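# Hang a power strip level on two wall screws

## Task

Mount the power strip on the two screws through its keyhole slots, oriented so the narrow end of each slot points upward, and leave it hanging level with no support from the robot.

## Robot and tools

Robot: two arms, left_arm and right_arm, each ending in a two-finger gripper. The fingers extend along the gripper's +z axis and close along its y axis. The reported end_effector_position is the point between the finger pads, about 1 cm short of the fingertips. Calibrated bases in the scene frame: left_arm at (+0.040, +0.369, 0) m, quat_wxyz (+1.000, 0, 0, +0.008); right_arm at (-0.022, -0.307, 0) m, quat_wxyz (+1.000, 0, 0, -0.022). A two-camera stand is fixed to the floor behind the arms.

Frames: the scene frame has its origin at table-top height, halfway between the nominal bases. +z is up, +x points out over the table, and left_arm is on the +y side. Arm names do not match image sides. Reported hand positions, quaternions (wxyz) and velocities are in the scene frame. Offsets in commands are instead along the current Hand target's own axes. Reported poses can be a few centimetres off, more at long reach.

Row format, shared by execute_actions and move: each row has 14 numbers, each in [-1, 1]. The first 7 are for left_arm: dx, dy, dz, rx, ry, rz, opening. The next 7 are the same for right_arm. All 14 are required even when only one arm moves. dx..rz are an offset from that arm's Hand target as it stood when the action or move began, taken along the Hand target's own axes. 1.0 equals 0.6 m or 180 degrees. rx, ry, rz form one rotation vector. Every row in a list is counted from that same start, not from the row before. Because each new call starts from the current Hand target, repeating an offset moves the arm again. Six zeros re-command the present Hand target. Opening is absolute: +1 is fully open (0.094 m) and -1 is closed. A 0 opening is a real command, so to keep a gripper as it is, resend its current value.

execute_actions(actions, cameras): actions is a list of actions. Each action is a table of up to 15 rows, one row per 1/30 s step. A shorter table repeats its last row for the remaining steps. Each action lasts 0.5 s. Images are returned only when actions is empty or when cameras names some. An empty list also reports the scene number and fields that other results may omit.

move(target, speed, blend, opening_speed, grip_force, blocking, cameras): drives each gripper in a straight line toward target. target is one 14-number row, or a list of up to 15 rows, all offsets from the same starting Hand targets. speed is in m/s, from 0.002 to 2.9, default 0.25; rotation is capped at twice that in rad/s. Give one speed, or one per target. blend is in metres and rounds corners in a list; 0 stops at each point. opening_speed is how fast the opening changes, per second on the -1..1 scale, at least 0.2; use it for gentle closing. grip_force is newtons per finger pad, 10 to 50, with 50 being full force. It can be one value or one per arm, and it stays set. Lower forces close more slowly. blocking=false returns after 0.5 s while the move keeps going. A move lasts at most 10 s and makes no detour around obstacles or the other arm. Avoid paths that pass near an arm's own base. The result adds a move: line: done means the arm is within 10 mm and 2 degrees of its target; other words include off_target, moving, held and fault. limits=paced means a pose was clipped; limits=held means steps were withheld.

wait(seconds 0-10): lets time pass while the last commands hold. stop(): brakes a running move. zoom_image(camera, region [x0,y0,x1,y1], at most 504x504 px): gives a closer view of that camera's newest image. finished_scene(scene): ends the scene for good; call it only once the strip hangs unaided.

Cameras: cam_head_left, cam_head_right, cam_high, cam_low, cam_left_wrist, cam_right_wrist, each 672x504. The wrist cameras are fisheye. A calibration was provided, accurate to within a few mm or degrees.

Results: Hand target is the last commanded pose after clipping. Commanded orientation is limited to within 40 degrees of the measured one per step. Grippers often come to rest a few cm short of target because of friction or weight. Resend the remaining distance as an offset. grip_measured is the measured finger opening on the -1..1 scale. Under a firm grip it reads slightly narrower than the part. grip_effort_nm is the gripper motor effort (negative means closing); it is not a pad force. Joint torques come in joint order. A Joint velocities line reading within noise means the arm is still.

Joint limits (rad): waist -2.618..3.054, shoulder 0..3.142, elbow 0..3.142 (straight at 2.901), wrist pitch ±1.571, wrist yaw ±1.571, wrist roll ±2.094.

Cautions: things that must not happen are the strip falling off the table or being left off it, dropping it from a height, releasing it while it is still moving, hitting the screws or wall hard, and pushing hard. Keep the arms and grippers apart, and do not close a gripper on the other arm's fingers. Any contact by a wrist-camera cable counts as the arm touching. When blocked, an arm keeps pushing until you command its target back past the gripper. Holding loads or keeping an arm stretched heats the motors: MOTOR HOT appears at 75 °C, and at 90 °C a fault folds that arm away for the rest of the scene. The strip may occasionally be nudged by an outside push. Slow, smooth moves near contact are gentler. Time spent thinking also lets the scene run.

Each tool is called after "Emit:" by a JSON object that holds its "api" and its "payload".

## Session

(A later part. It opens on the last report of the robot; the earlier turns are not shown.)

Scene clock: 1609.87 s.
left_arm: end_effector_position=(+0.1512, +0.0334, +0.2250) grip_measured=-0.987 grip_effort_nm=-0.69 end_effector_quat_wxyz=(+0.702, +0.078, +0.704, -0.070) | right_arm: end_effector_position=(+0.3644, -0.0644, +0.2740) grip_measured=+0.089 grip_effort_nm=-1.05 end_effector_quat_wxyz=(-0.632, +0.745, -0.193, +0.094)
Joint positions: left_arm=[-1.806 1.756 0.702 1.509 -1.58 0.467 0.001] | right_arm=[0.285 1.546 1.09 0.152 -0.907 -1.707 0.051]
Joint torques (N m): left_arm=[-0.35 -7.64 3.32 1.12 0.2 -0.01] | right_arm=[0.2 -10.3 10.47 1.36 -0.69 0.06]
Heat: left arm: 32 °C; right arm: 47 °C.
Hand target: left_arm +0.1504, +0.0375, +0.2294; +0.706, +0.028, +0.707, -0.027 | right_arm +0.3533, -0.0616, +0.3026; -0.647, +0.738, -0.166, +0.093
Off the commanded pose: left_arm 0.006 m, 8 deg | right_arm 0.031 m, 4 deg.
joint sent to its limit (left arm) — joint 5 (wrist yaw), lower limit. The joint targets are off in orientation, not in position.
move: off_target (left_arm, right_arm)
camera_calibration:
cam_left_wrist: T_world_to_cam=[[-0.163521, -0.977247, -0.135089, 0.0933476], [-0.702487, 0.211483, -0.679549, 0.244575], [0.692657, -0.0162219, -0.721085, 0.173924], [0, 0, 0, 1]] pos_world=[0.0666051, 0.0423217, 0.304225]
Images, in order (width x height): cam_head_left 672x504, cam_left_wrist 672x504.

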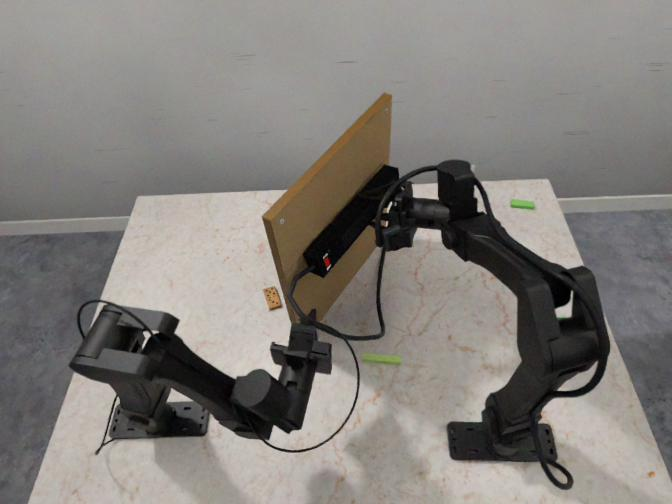

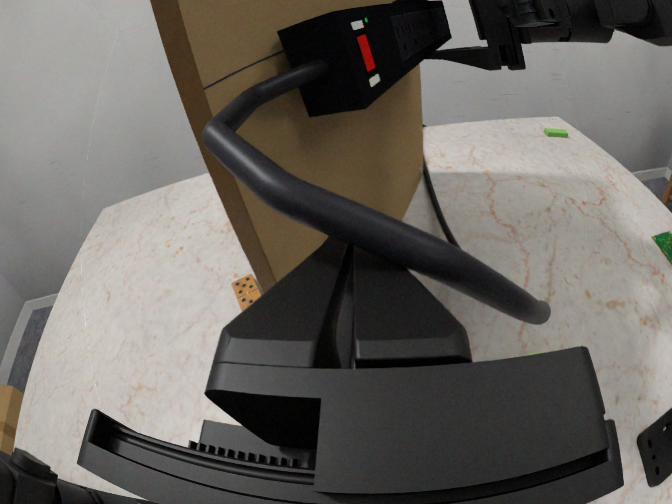

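Emit:
{"api": "move", "payload": {"target": [[0,0,0,0,0,0,-1, 0.0,-0.013,0,0,0,0.0,-0.6],[0,0,0,0,0,0,-1, 0.006,-0.019,0.035,0,0,0.0,-0.6]], "speed": 0.06, "cameras": ["cam_head_left","cam_left_wrist"]}}

Emit:
{"api": "zoom_image", "payload": {"camera": "cam_head_left", "region": [270, 140, 430, 300]}}

Emit:
{"api": "zoom_image", "payload": {"camera": "cam_left_wrist", "region": [220, 0, 470, 140]}}

Scene clock: 1630.33 s.
left_arm: end_effector_position=(+0.1512, +0.0334, +0.2250) grip_measured=-0.987 grip_effort_nm=-0.69 end_effector_quat_wxyz=(+0.702, +0.078, +0.704, -0.070) | right_arm: end_effector_position=(+0.3642, -0.0510, +0.2984) grip_measured=+0.089 grip_effort_nm=-1.05 end_effector_quat_wxyz=(-0.639, +0.743, -0.173, +0.102)
Joint positions: left_arm=[-1.806 1.756 0.702 1.509 -1.58 0.467 0.001] | right_arm=[0.318 1.549 1.164 0.121 -0.893 -1.707 0.051]
Joint torques (N m): left_arm=[-0.39 -7.6 3.28 1.11 0.18 0] | right_arm=[1.18 -5.67 11.54 1.56 -0.26 0.28]
Heat: left arm: 32 °C; right arm: 50 °C.
Hand target: left_arm +0.1504, +0.0375, +0.2294; +0.706, +0.028, +0.707, -0.027 | right_arm +0.3655, -0.0422, +0.3105; -0.647, +0.738, -0.166, +0.093
Off the commanded pose: left_arm 0.006 m, 8 deg | right_arm 0.015 m, 2 deg.
joint sent to its limit (left arm) — joint 5 (wrist yaw), lower limit. The joint targets are off in orientation, not in position.
move: off_target (left_arm, right_arm)
camera_calibration:
cam_left_wrist: T_world_to_cam=[[-0.163521, -0.977247, -0.135089, 0.0933476], [-0.702487, 0.211483, -0.679549, 0.244575], [0.692657, -0.0162219, -0.721085, 0.173924], [0, 0, 0, 1]] pos_world=[0.0666051, 0.0423217, 0.304225]
Images, in order (width x height): cam_head_left 672x504, cam_left_wrist 672x504.

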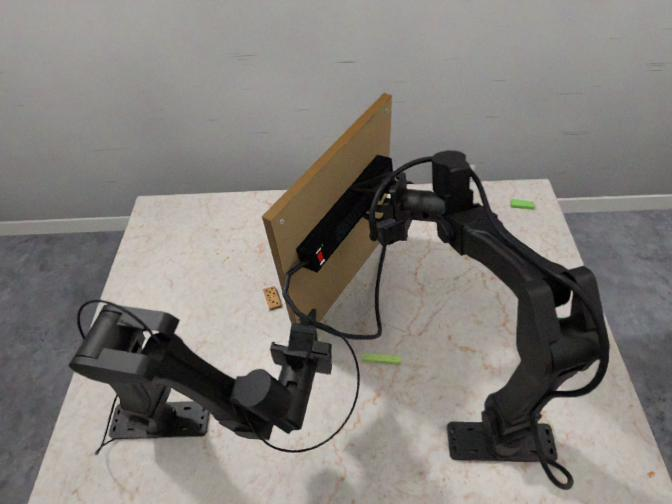

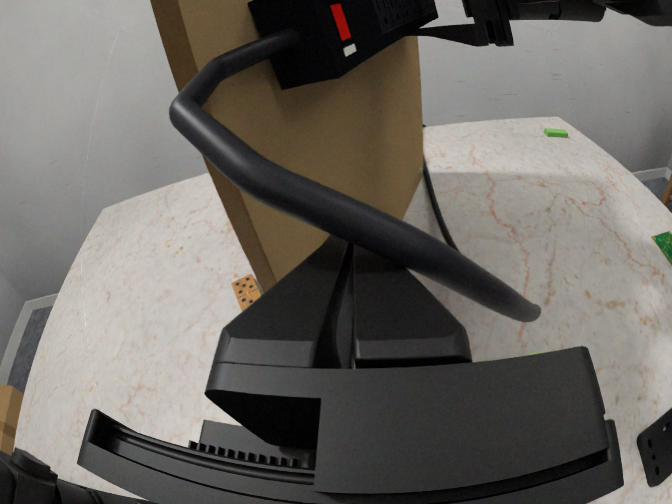

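Scaled by 3.150 from the camera's 672x504 image, which has a finer 960x720 frame.

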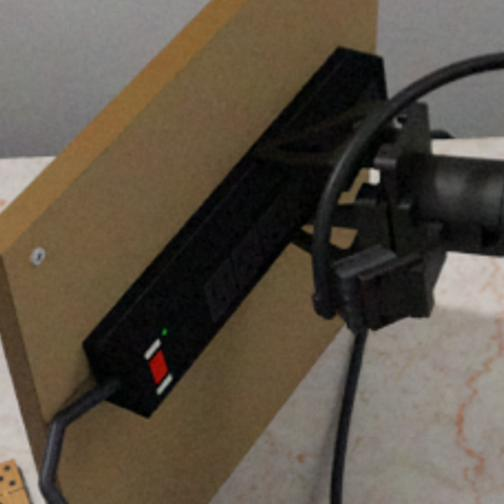

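Scaled by 2.016 from the camera's 672x504 image, which has a finer 960x720 frame.

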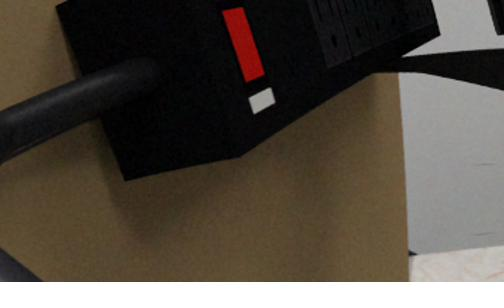

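Emit:
{"api": "move", "payload": {"target": [[0,0,0,0,0,0,-1, 0.0,0.01,0.005,0,0,0.0,-0.6],[0,0,0,0,0,0,-1, 0.0,0.015,0.005,0,0,0.0,-0.6],[0,0,0,0,0,0,-1, 0.0,0.02,0.005,0,0,0.0,-0.6]], "speed": 0.03, "cameras": ["cam_head_left","cam_left_wrist"]}}

Emit:
{"api": "zoom_image", "payload": {"camera": "cam_head_left", "region": [270, 140, 430, 300]}}

Emit:
{"api": "zoom_image", "payload": {"camera": "cam_left_wrist", "region": [220, 0, 470, 140]}}

Scene clock: 1641.90 s.
left_arm: end_effector_position=(+0.1512, +0.0334, +0.2250) grip_measured=-0.987 grip_effort_nm=-0.69 end_effector_quat_wxyz=(+0.702, +0.078, +0.704, -0.070) | right_arm: end_effector_position=(+0.3644, -0.0510, +0.2986) grip_measured=+0.089 grip_effort_nm=-1.05 end_effector_quat_wxyz=(-0.639, +0.743, -0.173, +0.102)
Joint positions: left_arm=[-1.806 1.756 0.702 1.509 -1.58 0.467 0.001] | right_arm=[0.318 1.549 1.164 0.124 -0.893 -1.707 0.051]
Joint torques (N m): left_arm=[-0.35 -7.62 3.33 1.13 0.2 0] | right_arm=[1.43 -5.19 8.17 1.97 -0.23 0.28]
Heat: left arm: 32 °C; right arm: 51 °C.
Hand target: left_arm +0.1504, +0.0375, +0.2294; +0.706, +0.028, +0.707, -0.027 | right_arm +0.3650, -0.0408, +0.2983; -0.648, +0.738, -0.166, +0.093
Off the commanded pose: left_arm 0.006 m, 8 deg | right_arm 0.010 m, 2 deg.
joint sent to its limit (left arm) — joint 5 (wrist yaw), lower limit. The joint targets are off in orientation, not in position.
move: off_target (left_arm)
camera_calibration:
cam_left_wrist: T_world_to_cam=[[-0.163521, -0.977247, -0.135089, 0.0933476], [-0.702487, 0.211483, -0.679549, 0.244575], [0.692657, -0.0162219, -0.721085, 0.173924], [0, 0, 0, 1]] pos_world=[0.0666051, 0.0423217, 0.304225]
Images, in order (width x height): cam_head_left 672x504, cam_left_wrist 672x504.

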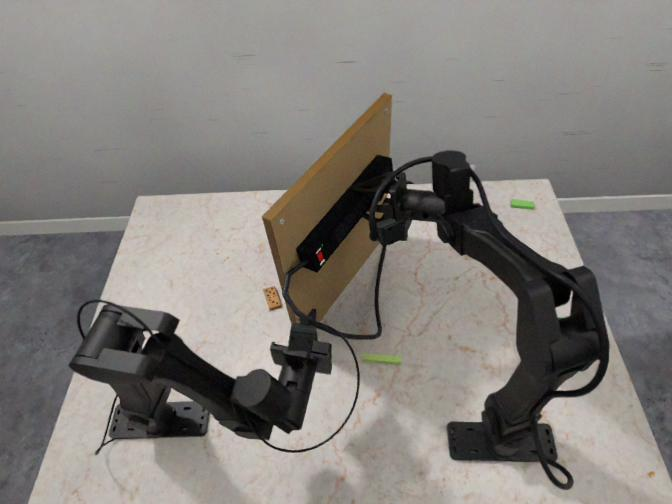

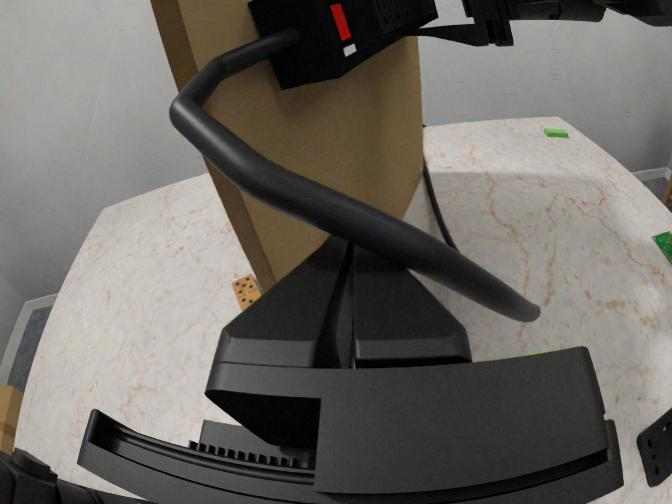

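Scaled by 3.150 from the camera's 672x504 image, which has a finer 960x720 frame.

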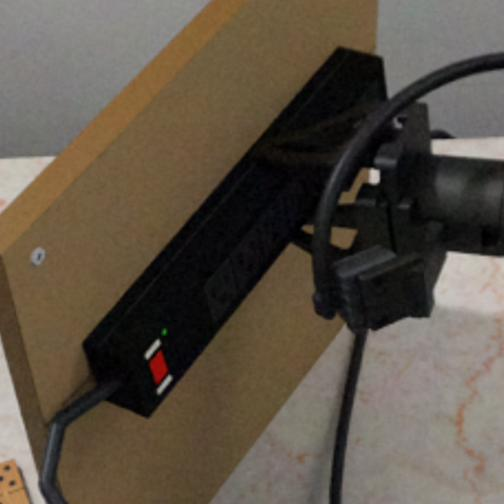

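Scaled by 2.016 from the camera's 672x504 image, which has a finer 960x720 frame.

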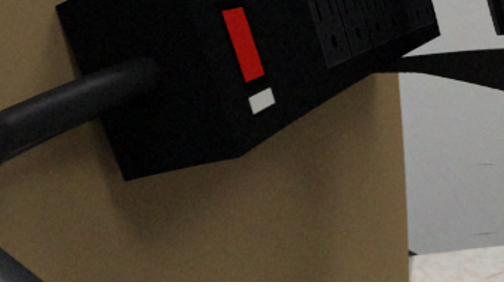

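Emit:
{"api": "move", "payload": {"target": [[0,0,0,0,0,0,-1, 0.0,0.01,-0.012,0,0,0.015,-0.6],[0,0,0,0,0,0,-1, 0.0,0.02,-0.012,0,0,0.025,-0.6]], "speed": 0.03, "cameras": ["cam_head_left","cam_left_wrist"]}}

Emit:
{"api": "zoom_image", "payload": {"camera": "cam_head_left", "region": [270, 140, 430, 300]}}

Emit:
{"api": "zoom_image", "payload": {"camera": "cam_left_wrist", "region": [220, 0, 470, 140]}}

Scene clock: 1654.47 s.
left_arm: end_effector_position=(+0.1512, +0.0334, +0.2250) grip_measured=-0.987 grip_effort_nm=-0.69 end_effector_quat_wxyz=(+0.702, +0.078, +0.704, -0.070) | right_arm: end_effector_position=(+0.3640, -0.0516, +0.2954) grip_measured=+0.089 grip_effort_nm=-1.05 end_effector_quat_wxyz=(-0.649, +0.733, -0.179, +0.097)
Joint positions: left_arm=[-1.806 1.756 0.702 1.509 -1.58 0.467 0.001] | right_arm=[0.315 1.549 1.123 0.203 -0.9 -1.656 0.051]
Joint torques (N m): left_arm=[-0.34 -7.58 3.32 1.12 0.19 -0.02] | right_arm=[0.36 -6.23 7.05 1.5 -0.33 0.53]
Heat: left arm: 32 °C; right arm: 49 °C.
Hand target: left_arm +0.1504, +0.0375, +0.2294; +0.706, +0.028, +0.707, -0.027 | right_arm +0.3610, -0.0486, +0.2875; -0.651, +0.731, -0.194, +0.068
Off the commanded pose: left_arm 0.006 m, 8 deg | right_arm 0.009 m, 4 deg.
joint sent to its limit (left arm) — joint 5 (wrist yaw), lower limit. The joint targets are off in orientation, not in position.
move: off_target (left_arm, right_arm)
camera_calibration:
cam_left_wrist: T_world_to_cam=[[-0.163521, -0.977247, -0.135089, 0.0933476], [-0.702487, 0.211483, -0.679549, 0.244575], [0.692657, -0.0162219, -0.721085, 0.173924], [0, 0, 0, 1]] pos_world=[0.0666051, 0.0423217, 0.304225]
Images, in order (width x height): cam_head_left 672x504, cam_left_wrist 672x504.

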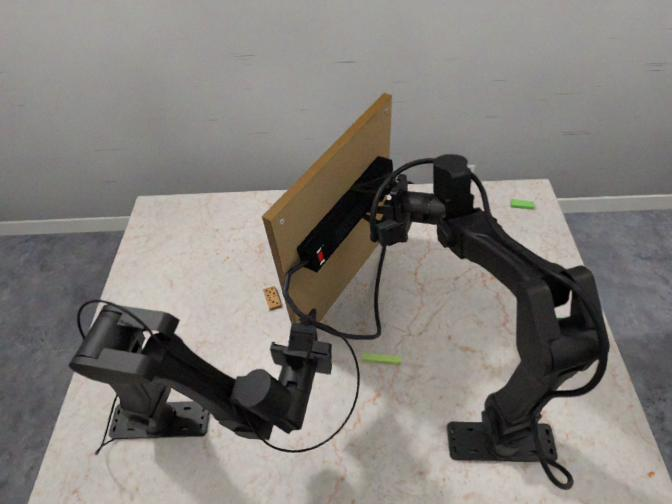

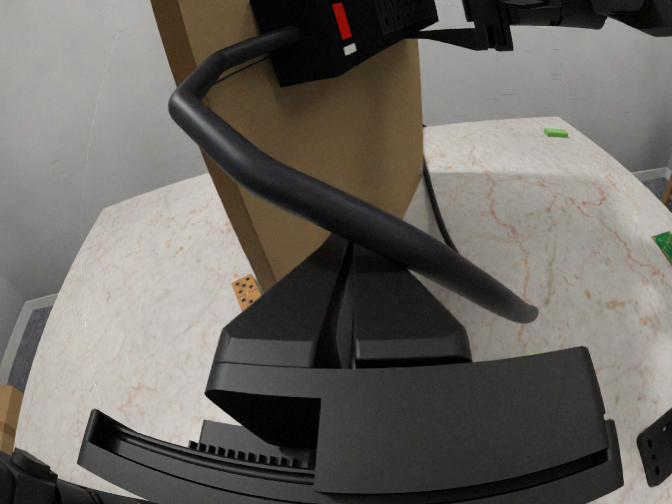

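Scaled by 3.150 from the camera's 672x504 image, which has a finer 960x720 frame.

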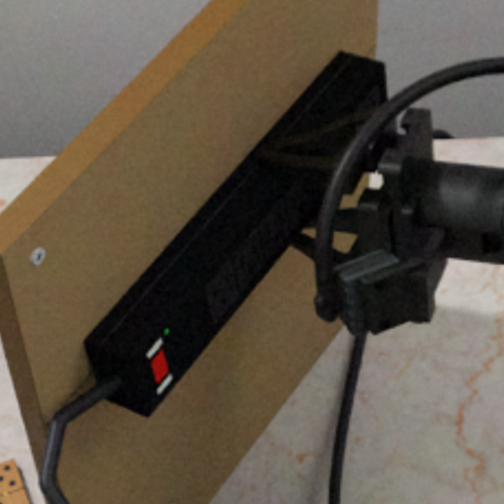

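Scaled by 2.016 from the camera's 672x504 image, which has a finer 960x720 frame.

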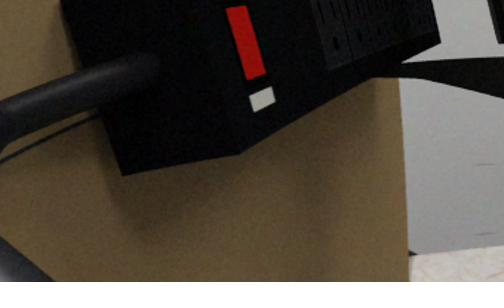

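Far coming down (47→52). Continue with light press.

Emit:
{"api": "move", "payload": {"target": [[0,0,0,0,0,0,-1, 0.0,0.015,-0.004,0,0,0.01,-0.6],[0,0,0,0,0,0,-1, 0.0,0.02,-0.004,0,0,0.018,-0.6]], "speed": 0.03, "cameras": ["cam_head_left","cam_left_wrist"]}}

Emit:
{"api": "zoom_image", "payload": {"camera": "cam_head_left", "region": [270, 140, 430, 300]}}

Emit:
{"api": "zoom_image", "payload": {"camera": "cam_left_wrist", "region": [220, 0, 470, 140]}}

Scene clock: 1671.13 s.
left_arm: end_effector_position=(+0.1512, +0.0334, +0.2250) grip_measured=-0.987 grip_effort_nm=-0.69 end_effector_quat_wxyz=(+0.702, +0.078, +0.704, -0.070) | right_arm: end_effector_position=(+0.3599, -0.0533, +0.2738) grip_measured=+0.089 grip_effort_nm=-1.05 end_effector_quat_wxyz=(-0.644, +0.731, -0.217, +0.064)
Joint positions: left_arm=[-1.806 1.756 0.702 1.509 -1.58 0.467 0.001] | right_arm=[0.315 1.549 1.066 0.218 -0.896 -1.59 0.051]
Joint torques (N m): left_arm=[-0.31 -7.56 3.37 1.13 0.17 -0.01] | right_arm=[-0.17 -6.53 7.43 1.79 -0.51 0.39]
Heat: left arm: 32 °C; right arm: 48 °C.
Hand target: left_arm +0.1504, +0.0375, +0.2294; +0.706, +0.028, +0.707, -0.027 | right_arm +0.3578, -0.0518, +0.2760; -0.652, +0.725, -0.215, +0.049
Off the commanded pose: left_arm 0.006 m, 8 deg | right_arm 0.003 m, 2 deg.
joint sent to its limit (left arm) — joint 5 (wrist yaw), lower limit. The joint targets are off in orientation, not in position.
move: off_target (left_arm)
camera_calibration:
cam_left_wrist: T_world_to_cam=[[-0.163521, -0.977247, -0.135089, 0.0933476], [-0.702487, 0.211483, -0.679549, 0.244575], [0.692657, -0.0162219, -0.721085, 0.173924], [0, 0, 0, 1]] pos_world=[0.0666051, 0.0423217, 0.304225]
Images, in order (width x height): cam_head_left 672x504, cam_left_wrist 672x504.

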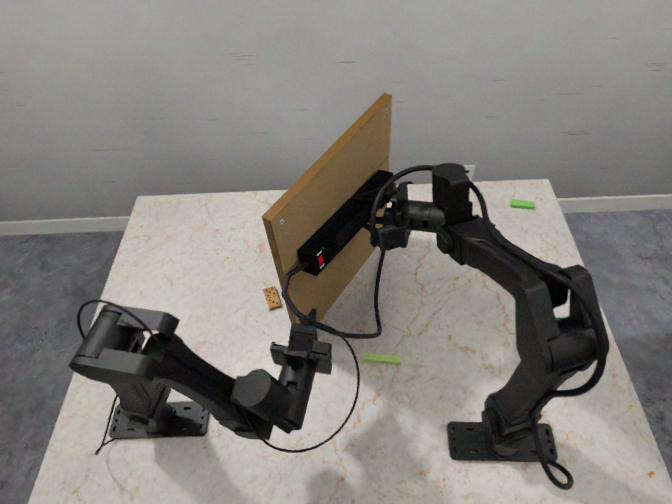

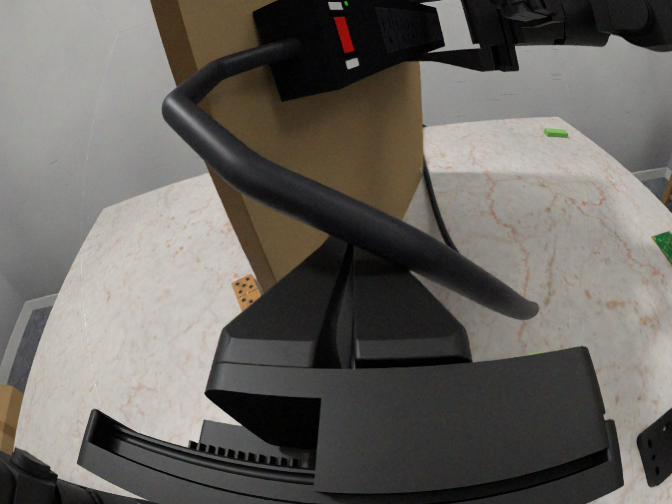

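Scaled by 3.150 from the camera's 672x504 image, which has a finer 960x720 frame.

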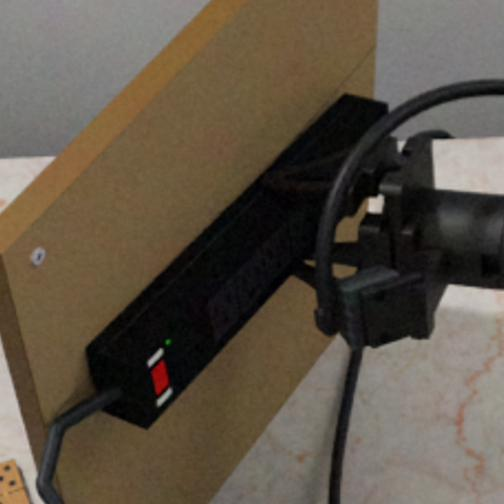

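Scaled by 2.016 from the camera's 672x504 image, which has a finer 960x720 frame.

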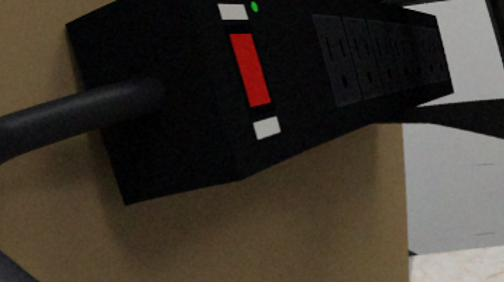

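Emit:
{"api": "move", "payload": {"target": [[0,0,0,0,0,0,-1, 0.0,0.0,-0.03,0,0,0.0,-0.6],[0,0,0,0,0,0,-1, 0.0,-0.036,-0.025,0,0,-0.02,-0.6]], "speed": 0.06, "cameras": ["cam_head_left","cam_left_wrist"]}}

Emit:
{"api": "zoom_image", "payload": {"camera": "cam_head_left", "region": [270, 140, 430, 300]}}

Emit:
{"api": "zoom_image", "payload": {"camera": "cam_left_wrist", "region": [220, 0, 470, 140]}}

Scene clock: 1706.47 s.
left_arm: end_effector_position=(+0.1512, +0.0334, +0.2250) grip_measured=-0.987 grip_effort_nm=-0.69 end_effector_quat_wxyz=(+0.702, +0.078, +0.704, -0.070) | right_arm: end_effector_position=(+0.3654, -0.0683, +0.2733) grip_measured=+0.089 grip_effort_nm=-1.05 end_effector_quat_wxyz=(-0.636, +0.738, -0.215, +0.072)
Joint positions: left_arm=[-1.806 1.756 0.702 1.509 -1.58 0.467 0.001] | right_arm=[0.271 1.549 1.088 0.156 -0.925 -1.648 0.051]
Joint torques (N m): left_arm=[-0.34 -7.64 3.34 1.12 0.19 -0.01] | right_arm=[0.43 -9.1 10.76 1.41 -0.64 0.19]
Heat: left arm: 32 °C; right arm: 47 °C.
Hand target: left_arm +0.1504, +0.0375, +0.2294; +0.706, +0.028, +0.707, -0.027 | right_arm +0.3578, -0.0644, +0.2991; -0.650, +0.732, -0.192, +0.070
Off the commanded pose: left_arm 0.006 m, 8 deg | right_arm 0.027 m, 3 deg.
joint sent to its limit (left arm) — joint 5 (wrist yaw), lower limit. The joint targets are off in orientation, not in position.
move: off_target (left_arm, right_arm)
camera_calibration:
cam_left_wrist: T_world_to_cam=[[-0.163521, -0.977247, -0.135089, 0.0933476], [-0.702487, 0.211483, -0.679549, 0.244575], [0.692657, -0.0162219, -0.721085, 0.173924], [0, 0, 0, 1]] pos_world=[0.0666051, 0.0423217, 0.304225]
Images, in order (width x height): cam_head_left 672x504, cam_left_wrist 672x504.

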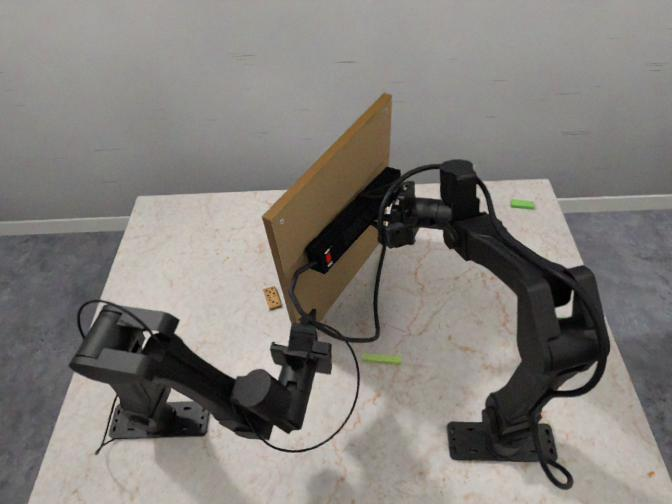

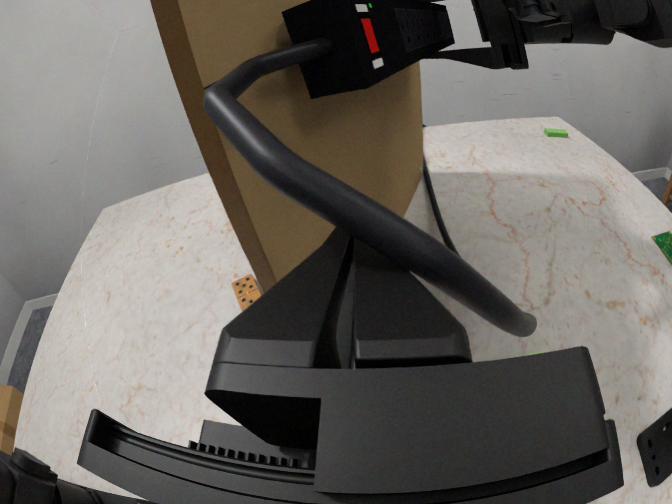

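Scaled by 3.150 from the camera's 672x504 image, which has a finer 960x720 frame.

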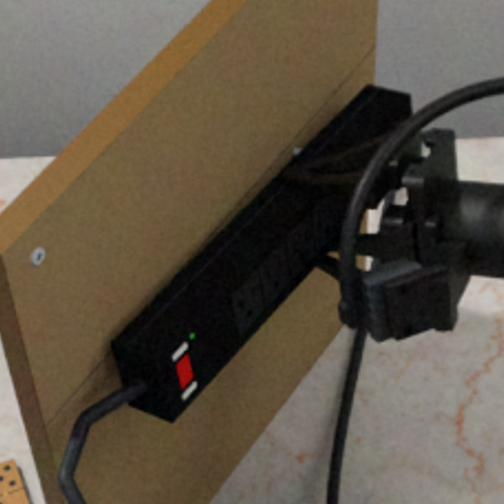

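Scaled by 2.016 from the camera's 672x504 image, which has a finer 960x720 frame.

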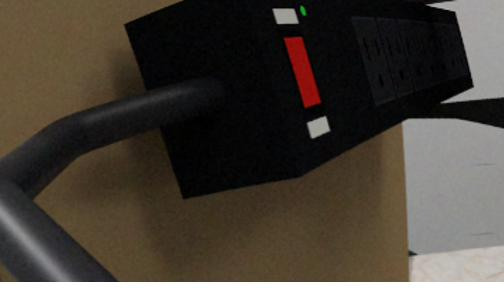

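Emit:
{"api": "move", "payload": {"target": [[0,0,0,0,0,0,-1, 0.0,0.0,0,0,0,-0.028,-0.6]], "speed": 0.06, "cameras": ["cam_head_left","cam_left_wrist"]}}

Emit:
{"api": "zoom_image", "payload": {"camera": "cam_head_left", "region": [270, 140, 430, 300]}}

Emit:
{"api": "zoom_image", "payload": {"camera": "cam_left_wrist", "region": [220, 0, 470, 140]}}

NO LINK: the link to the robot was lost, through no command of yours. Nothing of this call was sent. You have no control until a person gives it back. Your reply's later calls are not run. To wait, call execute_actions with no actions. The wait itself costs no score and uses none of the scene's actions.

NO LINK: the link to the robot is lost, so no picture can be shown. You have no control until a person gives it back. To wait, call execute_actions with no actions.

NO LINK: the link to the robot is lost, so no picture can be shown. You have no control until a person gives it back. To wait, call execute_actions with no actions.

Emit:
{"api": "execute_actions", "payload": {"actions": []}}

Scene clock: 1745.00 s.
left_arm: end_effector_position=(+0.1512, +0.0334, +0.2250) grip_measured=-0.987 grip_effort_nm=-0.69 end_effector_quat_wxyz=(+0.702, +0.078, +0.704, -0.070) | right_arm: end_effector_position=(+0.3688, -0.0700, +0.2723) grip_measured=+0.089 grip_effort_nm=-1.05 end_effector_quat_wxyz=(-0.632, +0.739, -0.216, +0.085)
Joint positions: left_arm=[-1.806 1.756 0.702 1.509 -1.58 0.467 0.001] | right_arm=[0.271 1.549 1.088 0.156 -0.904 -1.664 0.051]
Joint velocities: within noise
Joint torques (N m): left_arm=[-0.02 -5.53 3.97 1.16 0.22 -0.01] | right_arm=[0.08 -6.91 7.61 1.5 -0.43 0.21]
Heat: left arm: 32 °C; right arm: 46 °C.
Hand target: left_arm +0.1512, +0.0334, +0.2250; +0.702, +0.078, +0.704, -0.070 | right_arm +0.3654, -0.0684, +0.2732; -0.636, +0.738, -0.215, +0.072
Tool commands: left_gripper/opening=-1.0 right_gripper/opening=-0.6
CONTROL GIVEN BACK BY A PERSON. The link is back. The arms hold where they stopped. Where a move or wait says "fault", it means the lost link, not a fault of the arm. Commands run again from your next reply on.
camera_calibration:
cam_left_wrist: T_world_to_cam=[[-0.163521, -0.977247, -0.135089, 0.0933476], [-0.702487, 0.211483, -0.679549, 0.244575], [0.692657, -0.0162219, -0.721085, 0.173924], [0, 0, 0, 1]] pos_world=[0.0666051, 0.0423217, 0.304225]
cam_right_wrist: T_world_to_cam=[[0.322691, 0.127992, 0.93781, -0.359296], [0.388077, -0.921594, -0.00775471, -0.207327], [0.863288, 0.366445, -0.347061, -0.0812155], [0, 0, 0, 1]] pos_world=[0.266513, -0.115324, 0.307157]

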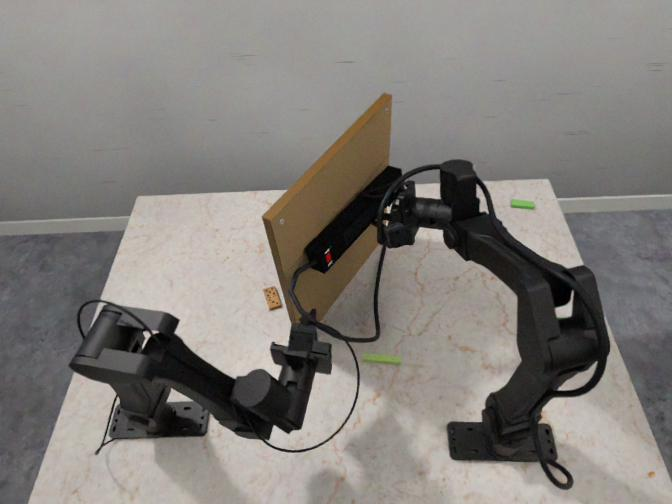

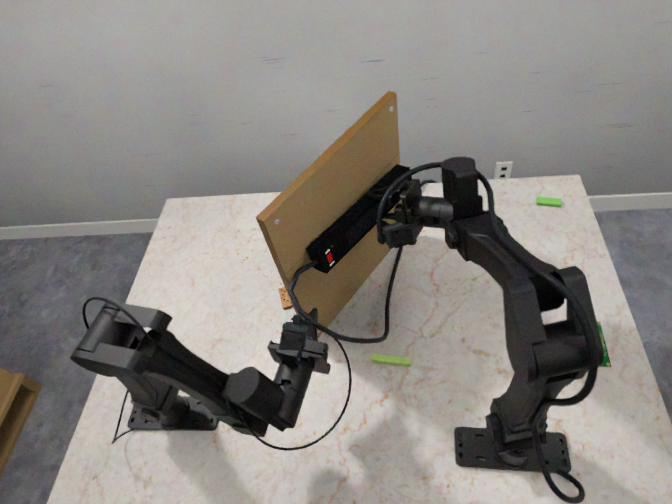

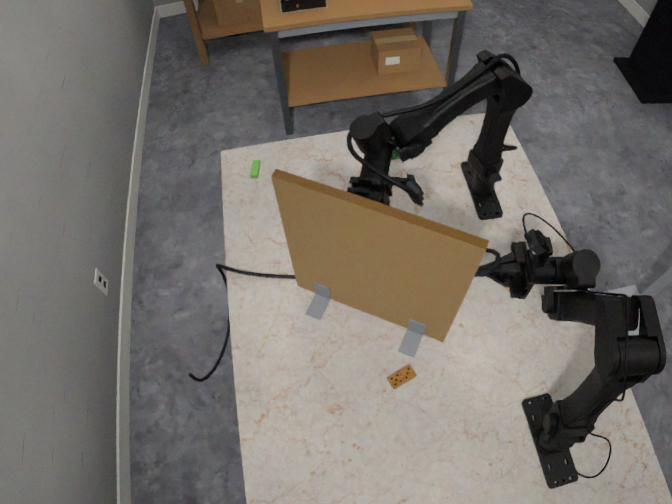

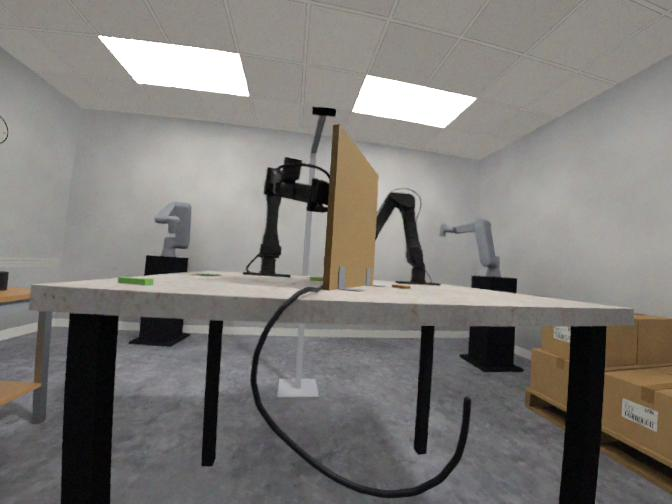

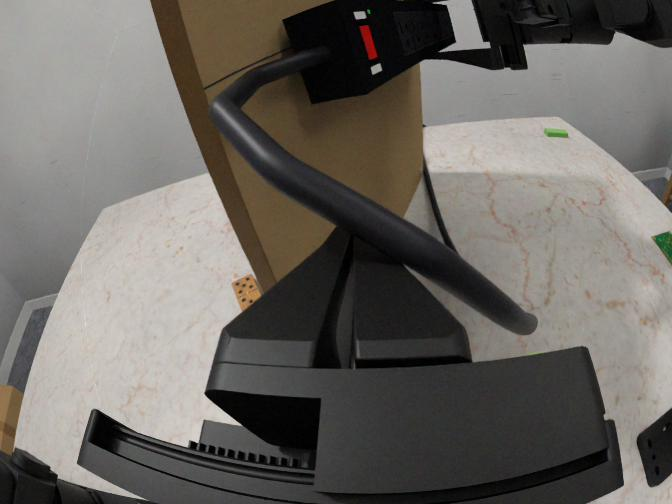

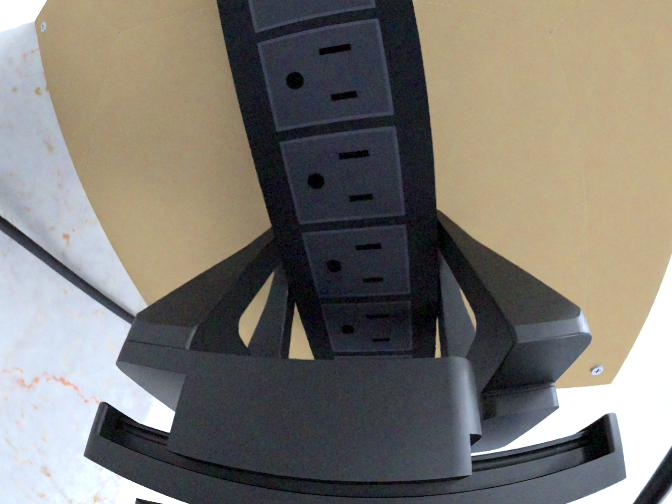

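Emit:
{"api": "move", "payload": {"target": [[0,0,0,0,0,0,-1, -0.02,-0.04,-0.005,0,0,-0.024,-0.6]], "speed": 0.06, "cameras": ["cam_head_left","cam_left_wrist"]}}

Emit:
{"api": "zoom_image", "payload": {"camera": "cam_head_left", "region": [270, 140, 430, 300]}}

Emit:
{"api": "zoom_image", "payload": {"camera": "cam_left_wrist", "region": [220, 0, 470, 140]}}

Scene clock: 1759.70 s.
left_arm: end_effector_position=(+0.1512, +0.0334, +0.2250) grip_measured=-0.987 grip_effort_nm=-0.69 end_effector_quat_wxyz=(+0.702, +0.078, +0.704, -0.070) | right_arm: end_effector_position=(+0.3692, -0.0701, +0.2676) grip_measured=+0.089 grip_effort_nm=-1.05 end_effector_quat_wxyz=(-0.616, +0.752, -0.215, +0.092)
Joint positions: left_arm=[-1.806 1.756 0.702 1.509 -1.58 0.467 0.001] | right_arm=[0.277 1.549 1.112 0.077 -0.879 -1.723 0.051]
Joint torques (N m): left_arm=[-0.06 -5.52 4 1.16 0.22 -0.02] | right_arm=[0.91 -10.32 10.86 1.36 -0.53 0.13]
Heat: left arm: 32 °C; right arm: 46 °C.
Hand target: left_arm +0.1512, +0.0334, +0.2250; +0.702, +0.078, +0.704, -0.070 | right_arm +0.3589, -0.0638, +0.2990; -0.633, +0.745, -0.187, +0.096
Off the commanded pose: left_arm 0.000 m, 0 deg | right_arm 0.034 m, 4 deg.
CONTROL GIVEN BACK BY A PERSON, as an earlier result said. Commands run again.
move: off_target (right_arm)
camera_calibration:
cam_left_wrist: T_world_to_cam=[[-0.163521, -0.977247, -0.135089, 0.0933476], [-0.702487, 0.211483, -0.679549, 0.244575], [0.692657, -0.0162219, -0.721085, 0.173924], [0, 0, 0, 1]] pos_world=[0.0666051, 0.0423217, 0.304225]
Images, in order (width x height): cam_head_left 672x504, cam_left_wrist 672x504.

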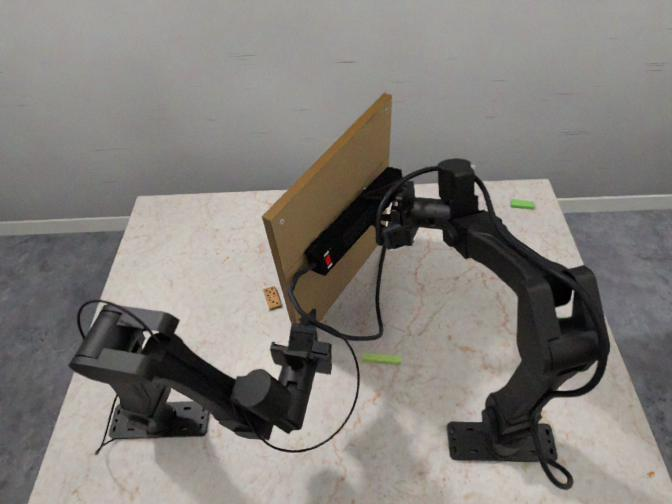

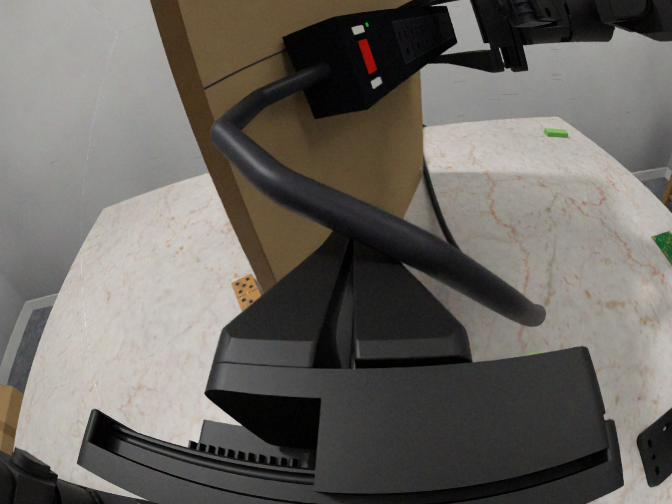

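Scaled by 3.150 from the camera's 672x504 image, which has a finer 960x720 frame.

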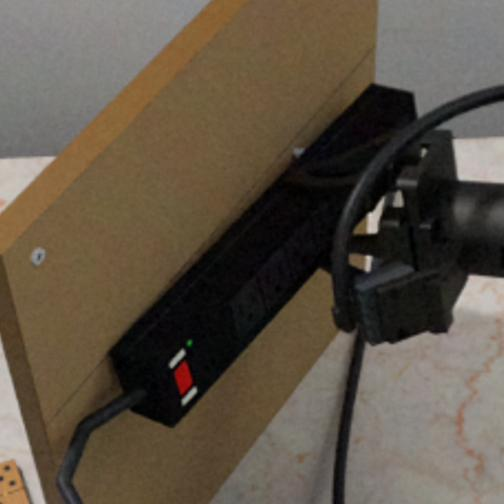

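Scaled by 2.016 from the camera's 672x504 image, which has a finer 960x720 frame.

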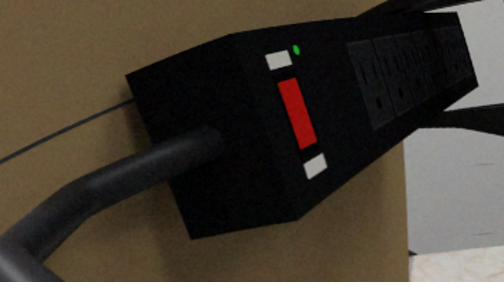

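Emit:
{"api": "move", "payload": {"target": [[0,0,0,0,0,0,-1, -0.015,-0.006,0.0,0,-0.011,0,-0.6]], "speed": 0.06, "cameras": ["cam_head_left","cam_left_wrist"]}}

Emit:
{"api": "zoom_image", "payload": {"camera": "cam_head_left", "region": [270, 140, 430, 300]}}

Emit:
{"api": "zoom_image", "payload": {"camera": "cam_left_wrist", "region": [220, 0, 470, 140]}}

Scene clock: 1789.20 s.
left_arm: end_effector_position=(+0.1512, +0.0334, +0.2250) grip_measured=-0.987 grip_effort_nm=-0.69 end_effector_quat_wxyz=(+0.702, +0.078, +0.704, -0.070) | right_arm: end_effector_position=(+0.3672, -0.0678, +0.2691) grip_measured=+0.089 grip_effort_nm=-1.05 end_effector_quat_wxyz=(-0.615, +0.754, -0.213, +0.087)
Joint positions: left_arm=[-1.806 1.756 0.702 1.509 -1.58 0.467 0.001] | right_arm=[0.281 1.549 1.122 0.059 -0.884 -1.726 0.051]
Joint torques (N m): left_arm=[-0.1 -5.55 3.96 1.13 0.21 -0.03] | right_arm=[1.11 -10.81 10.95 1.33 -0.82 0.04]
Heat: left arm: 32 °C; right arm: 50 °C.
Hand target: left_arm +0.1512, +0.0334, +0.2250; +0.702, +0.078, +0.704, -0.070 | right_arm +0.3514, -0.0598, +0.3035; -0.636, +0.747, -0.176, +0.084
Off the commanded pose: left_arm 0.000 m, 0 deg | right_arm 0.039 m, 5 deg.
move: off_target (right_arm)
camera_calibration:
cam_left_wrist: T_world_to_cam=[[-0.163521, -0.977247, -0.135089, 0.0933476], [-0.702487, 0.211483, -0.679549, 0.244575], [0.692657, -0.0162219, -0.721085, 0.173924], [0, 0, 0, 1]] pos_world=[0.0666051, 0.0423217, 0.304225]
Images, in order (width x height): cam_head_left 672x504, cam_left_wrist 672x504.

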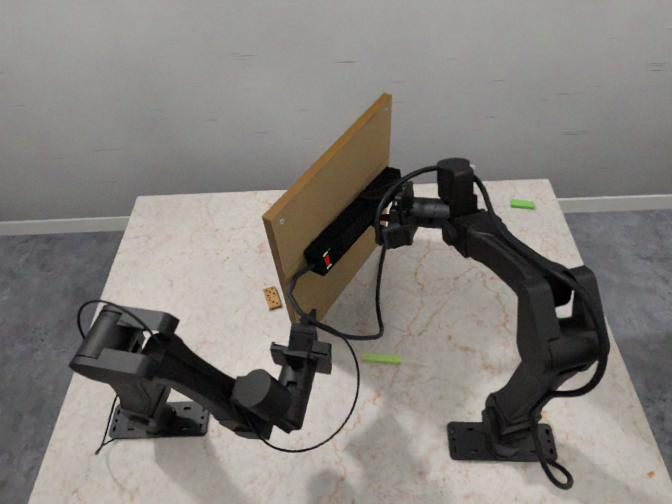

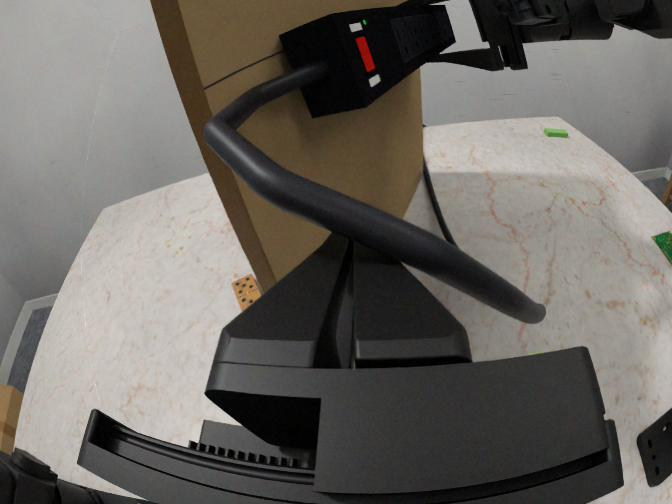

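Scaled by 3.150 from the camera's 672x504 image, which has a finer 960x720 frame.

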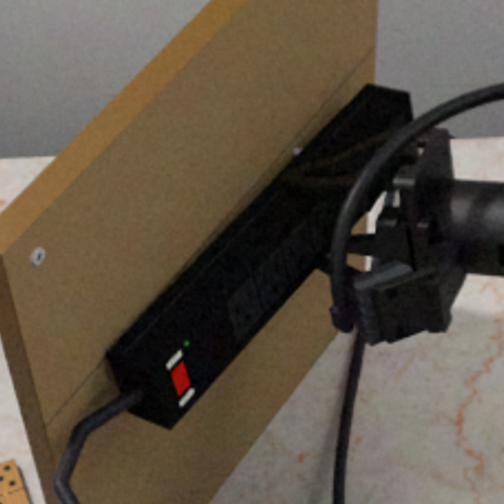

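Scaled by 2.016 from the camera's 672x504 image, which has a finer 960x720 frame.

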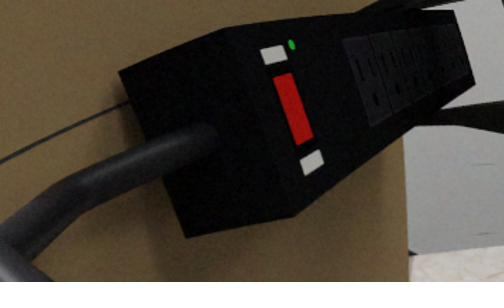

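Emit:
{"api": "move", "payload": {"target": [[0,0,0,0,0,0,-1, -0.01,-0.01,0.0,0,-0.012,-0.004,-0.6],[0,0,0,0,0,0,-1, -0.006,-0.014,0.035,0,-0.012,-0.004,-0.6]], "speed": 0.06, "cameras": ["cam_head_left","cam_left_wrist"]}}

Emit:
{"api": "zoom_image", "payload": {"camera": "cam_head_left", "region": [270, 140, 430, 300]}}

Emit:
{"api": "zoom_image", "payload": {"camera": "cam_left_wrist", "region": [220, 0, 470, 140]}}

Scene clock: 1809.23 s.
left_arm: end_effector_position=(+0.1512, +0.0334, +0.2250) grip_measured=-0.987 grip_effort_nm=-0.69 end_effector_quat_wxyz=(+0.702, +0.078, +0.704, -0.070) | right_arm: end_effector_position=(+0.3598, -0.0497, +0.2927) grip_measured=+0.089 grip_effort_nm=-1.05 end_effector_quat_wxyz=(-0.625, +0.755, -0.178, +0.086)
Joint positions: left_arm=[-1.806 1.756 0.702 1.509 -1.58 0.467 0.001] | right_arm=[0.323 1.549 1.189 0.029 -0.897 -1.738 0.051]
Joint torques (N m): left_arm=[-0.06 -5.56 3.92 1.14 0.21 -0.01] | right_arm=[1.58 -6.15 11.49 1.6 -0.57 0.21]
Heat: left arm: 32 °C; right arm: 49 °C.
Hand target: left_arm +0.1512, +0.0334, +0.2250; +0.702, +0.078, +0.704, -0.070 | right_arm +0.3567, -0.0381, +0.3083; -0.638, +0.749, -0.159, +0.073
Off the commanded pose: left_arm 0.000 m, 0 deg | right_arm 0.020 m, 3 deg.
move: off_target (right_arm)
camera_calibration:
cam_left_wrist: T_world_to_cam=[[-0.163521, -0.977247, -0.135089, 0.0933476], [-0.702487, 0.211483, -0.679549, 0.244575], [0.692657, -0.0162219, -0.721085, 0.173924], [0, 0, 0, 1]] pos_world=[0.0666051, 0.0423217, 0.304225]
Images, in order (width x height): cam_head_left 672x504, cam_left_wrist 672x504.

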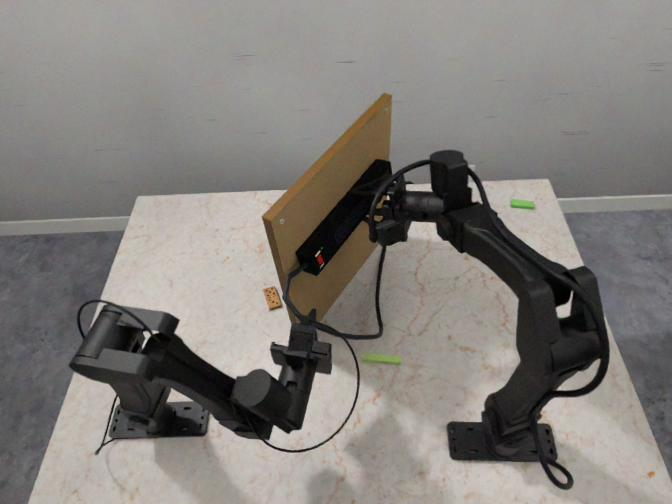

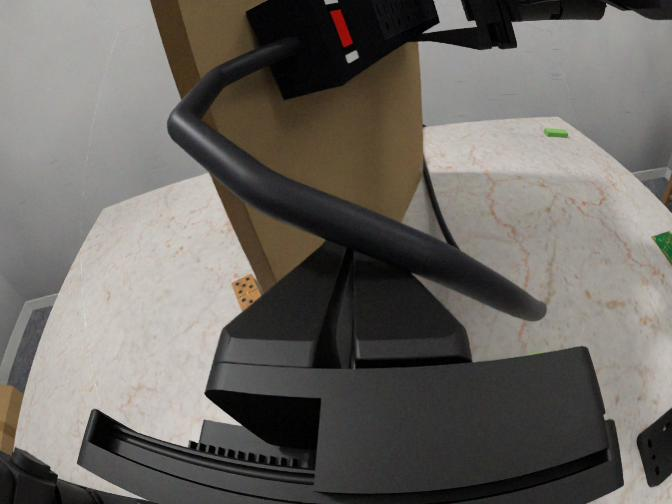

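Scaled by 3.150 from the camera's 672x504 image, which has a finer 960x720 frame.

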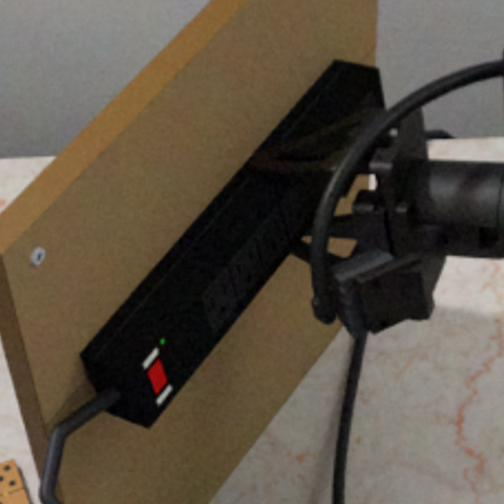

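Scaled by 2.016 from the camera's 672x504 image, which has a finer 960x720 frame.

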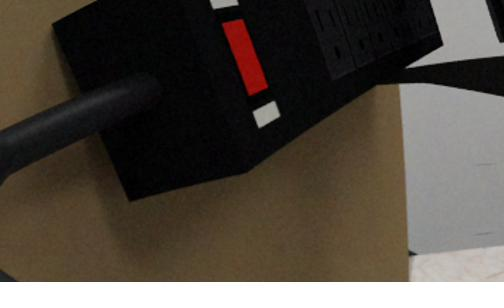

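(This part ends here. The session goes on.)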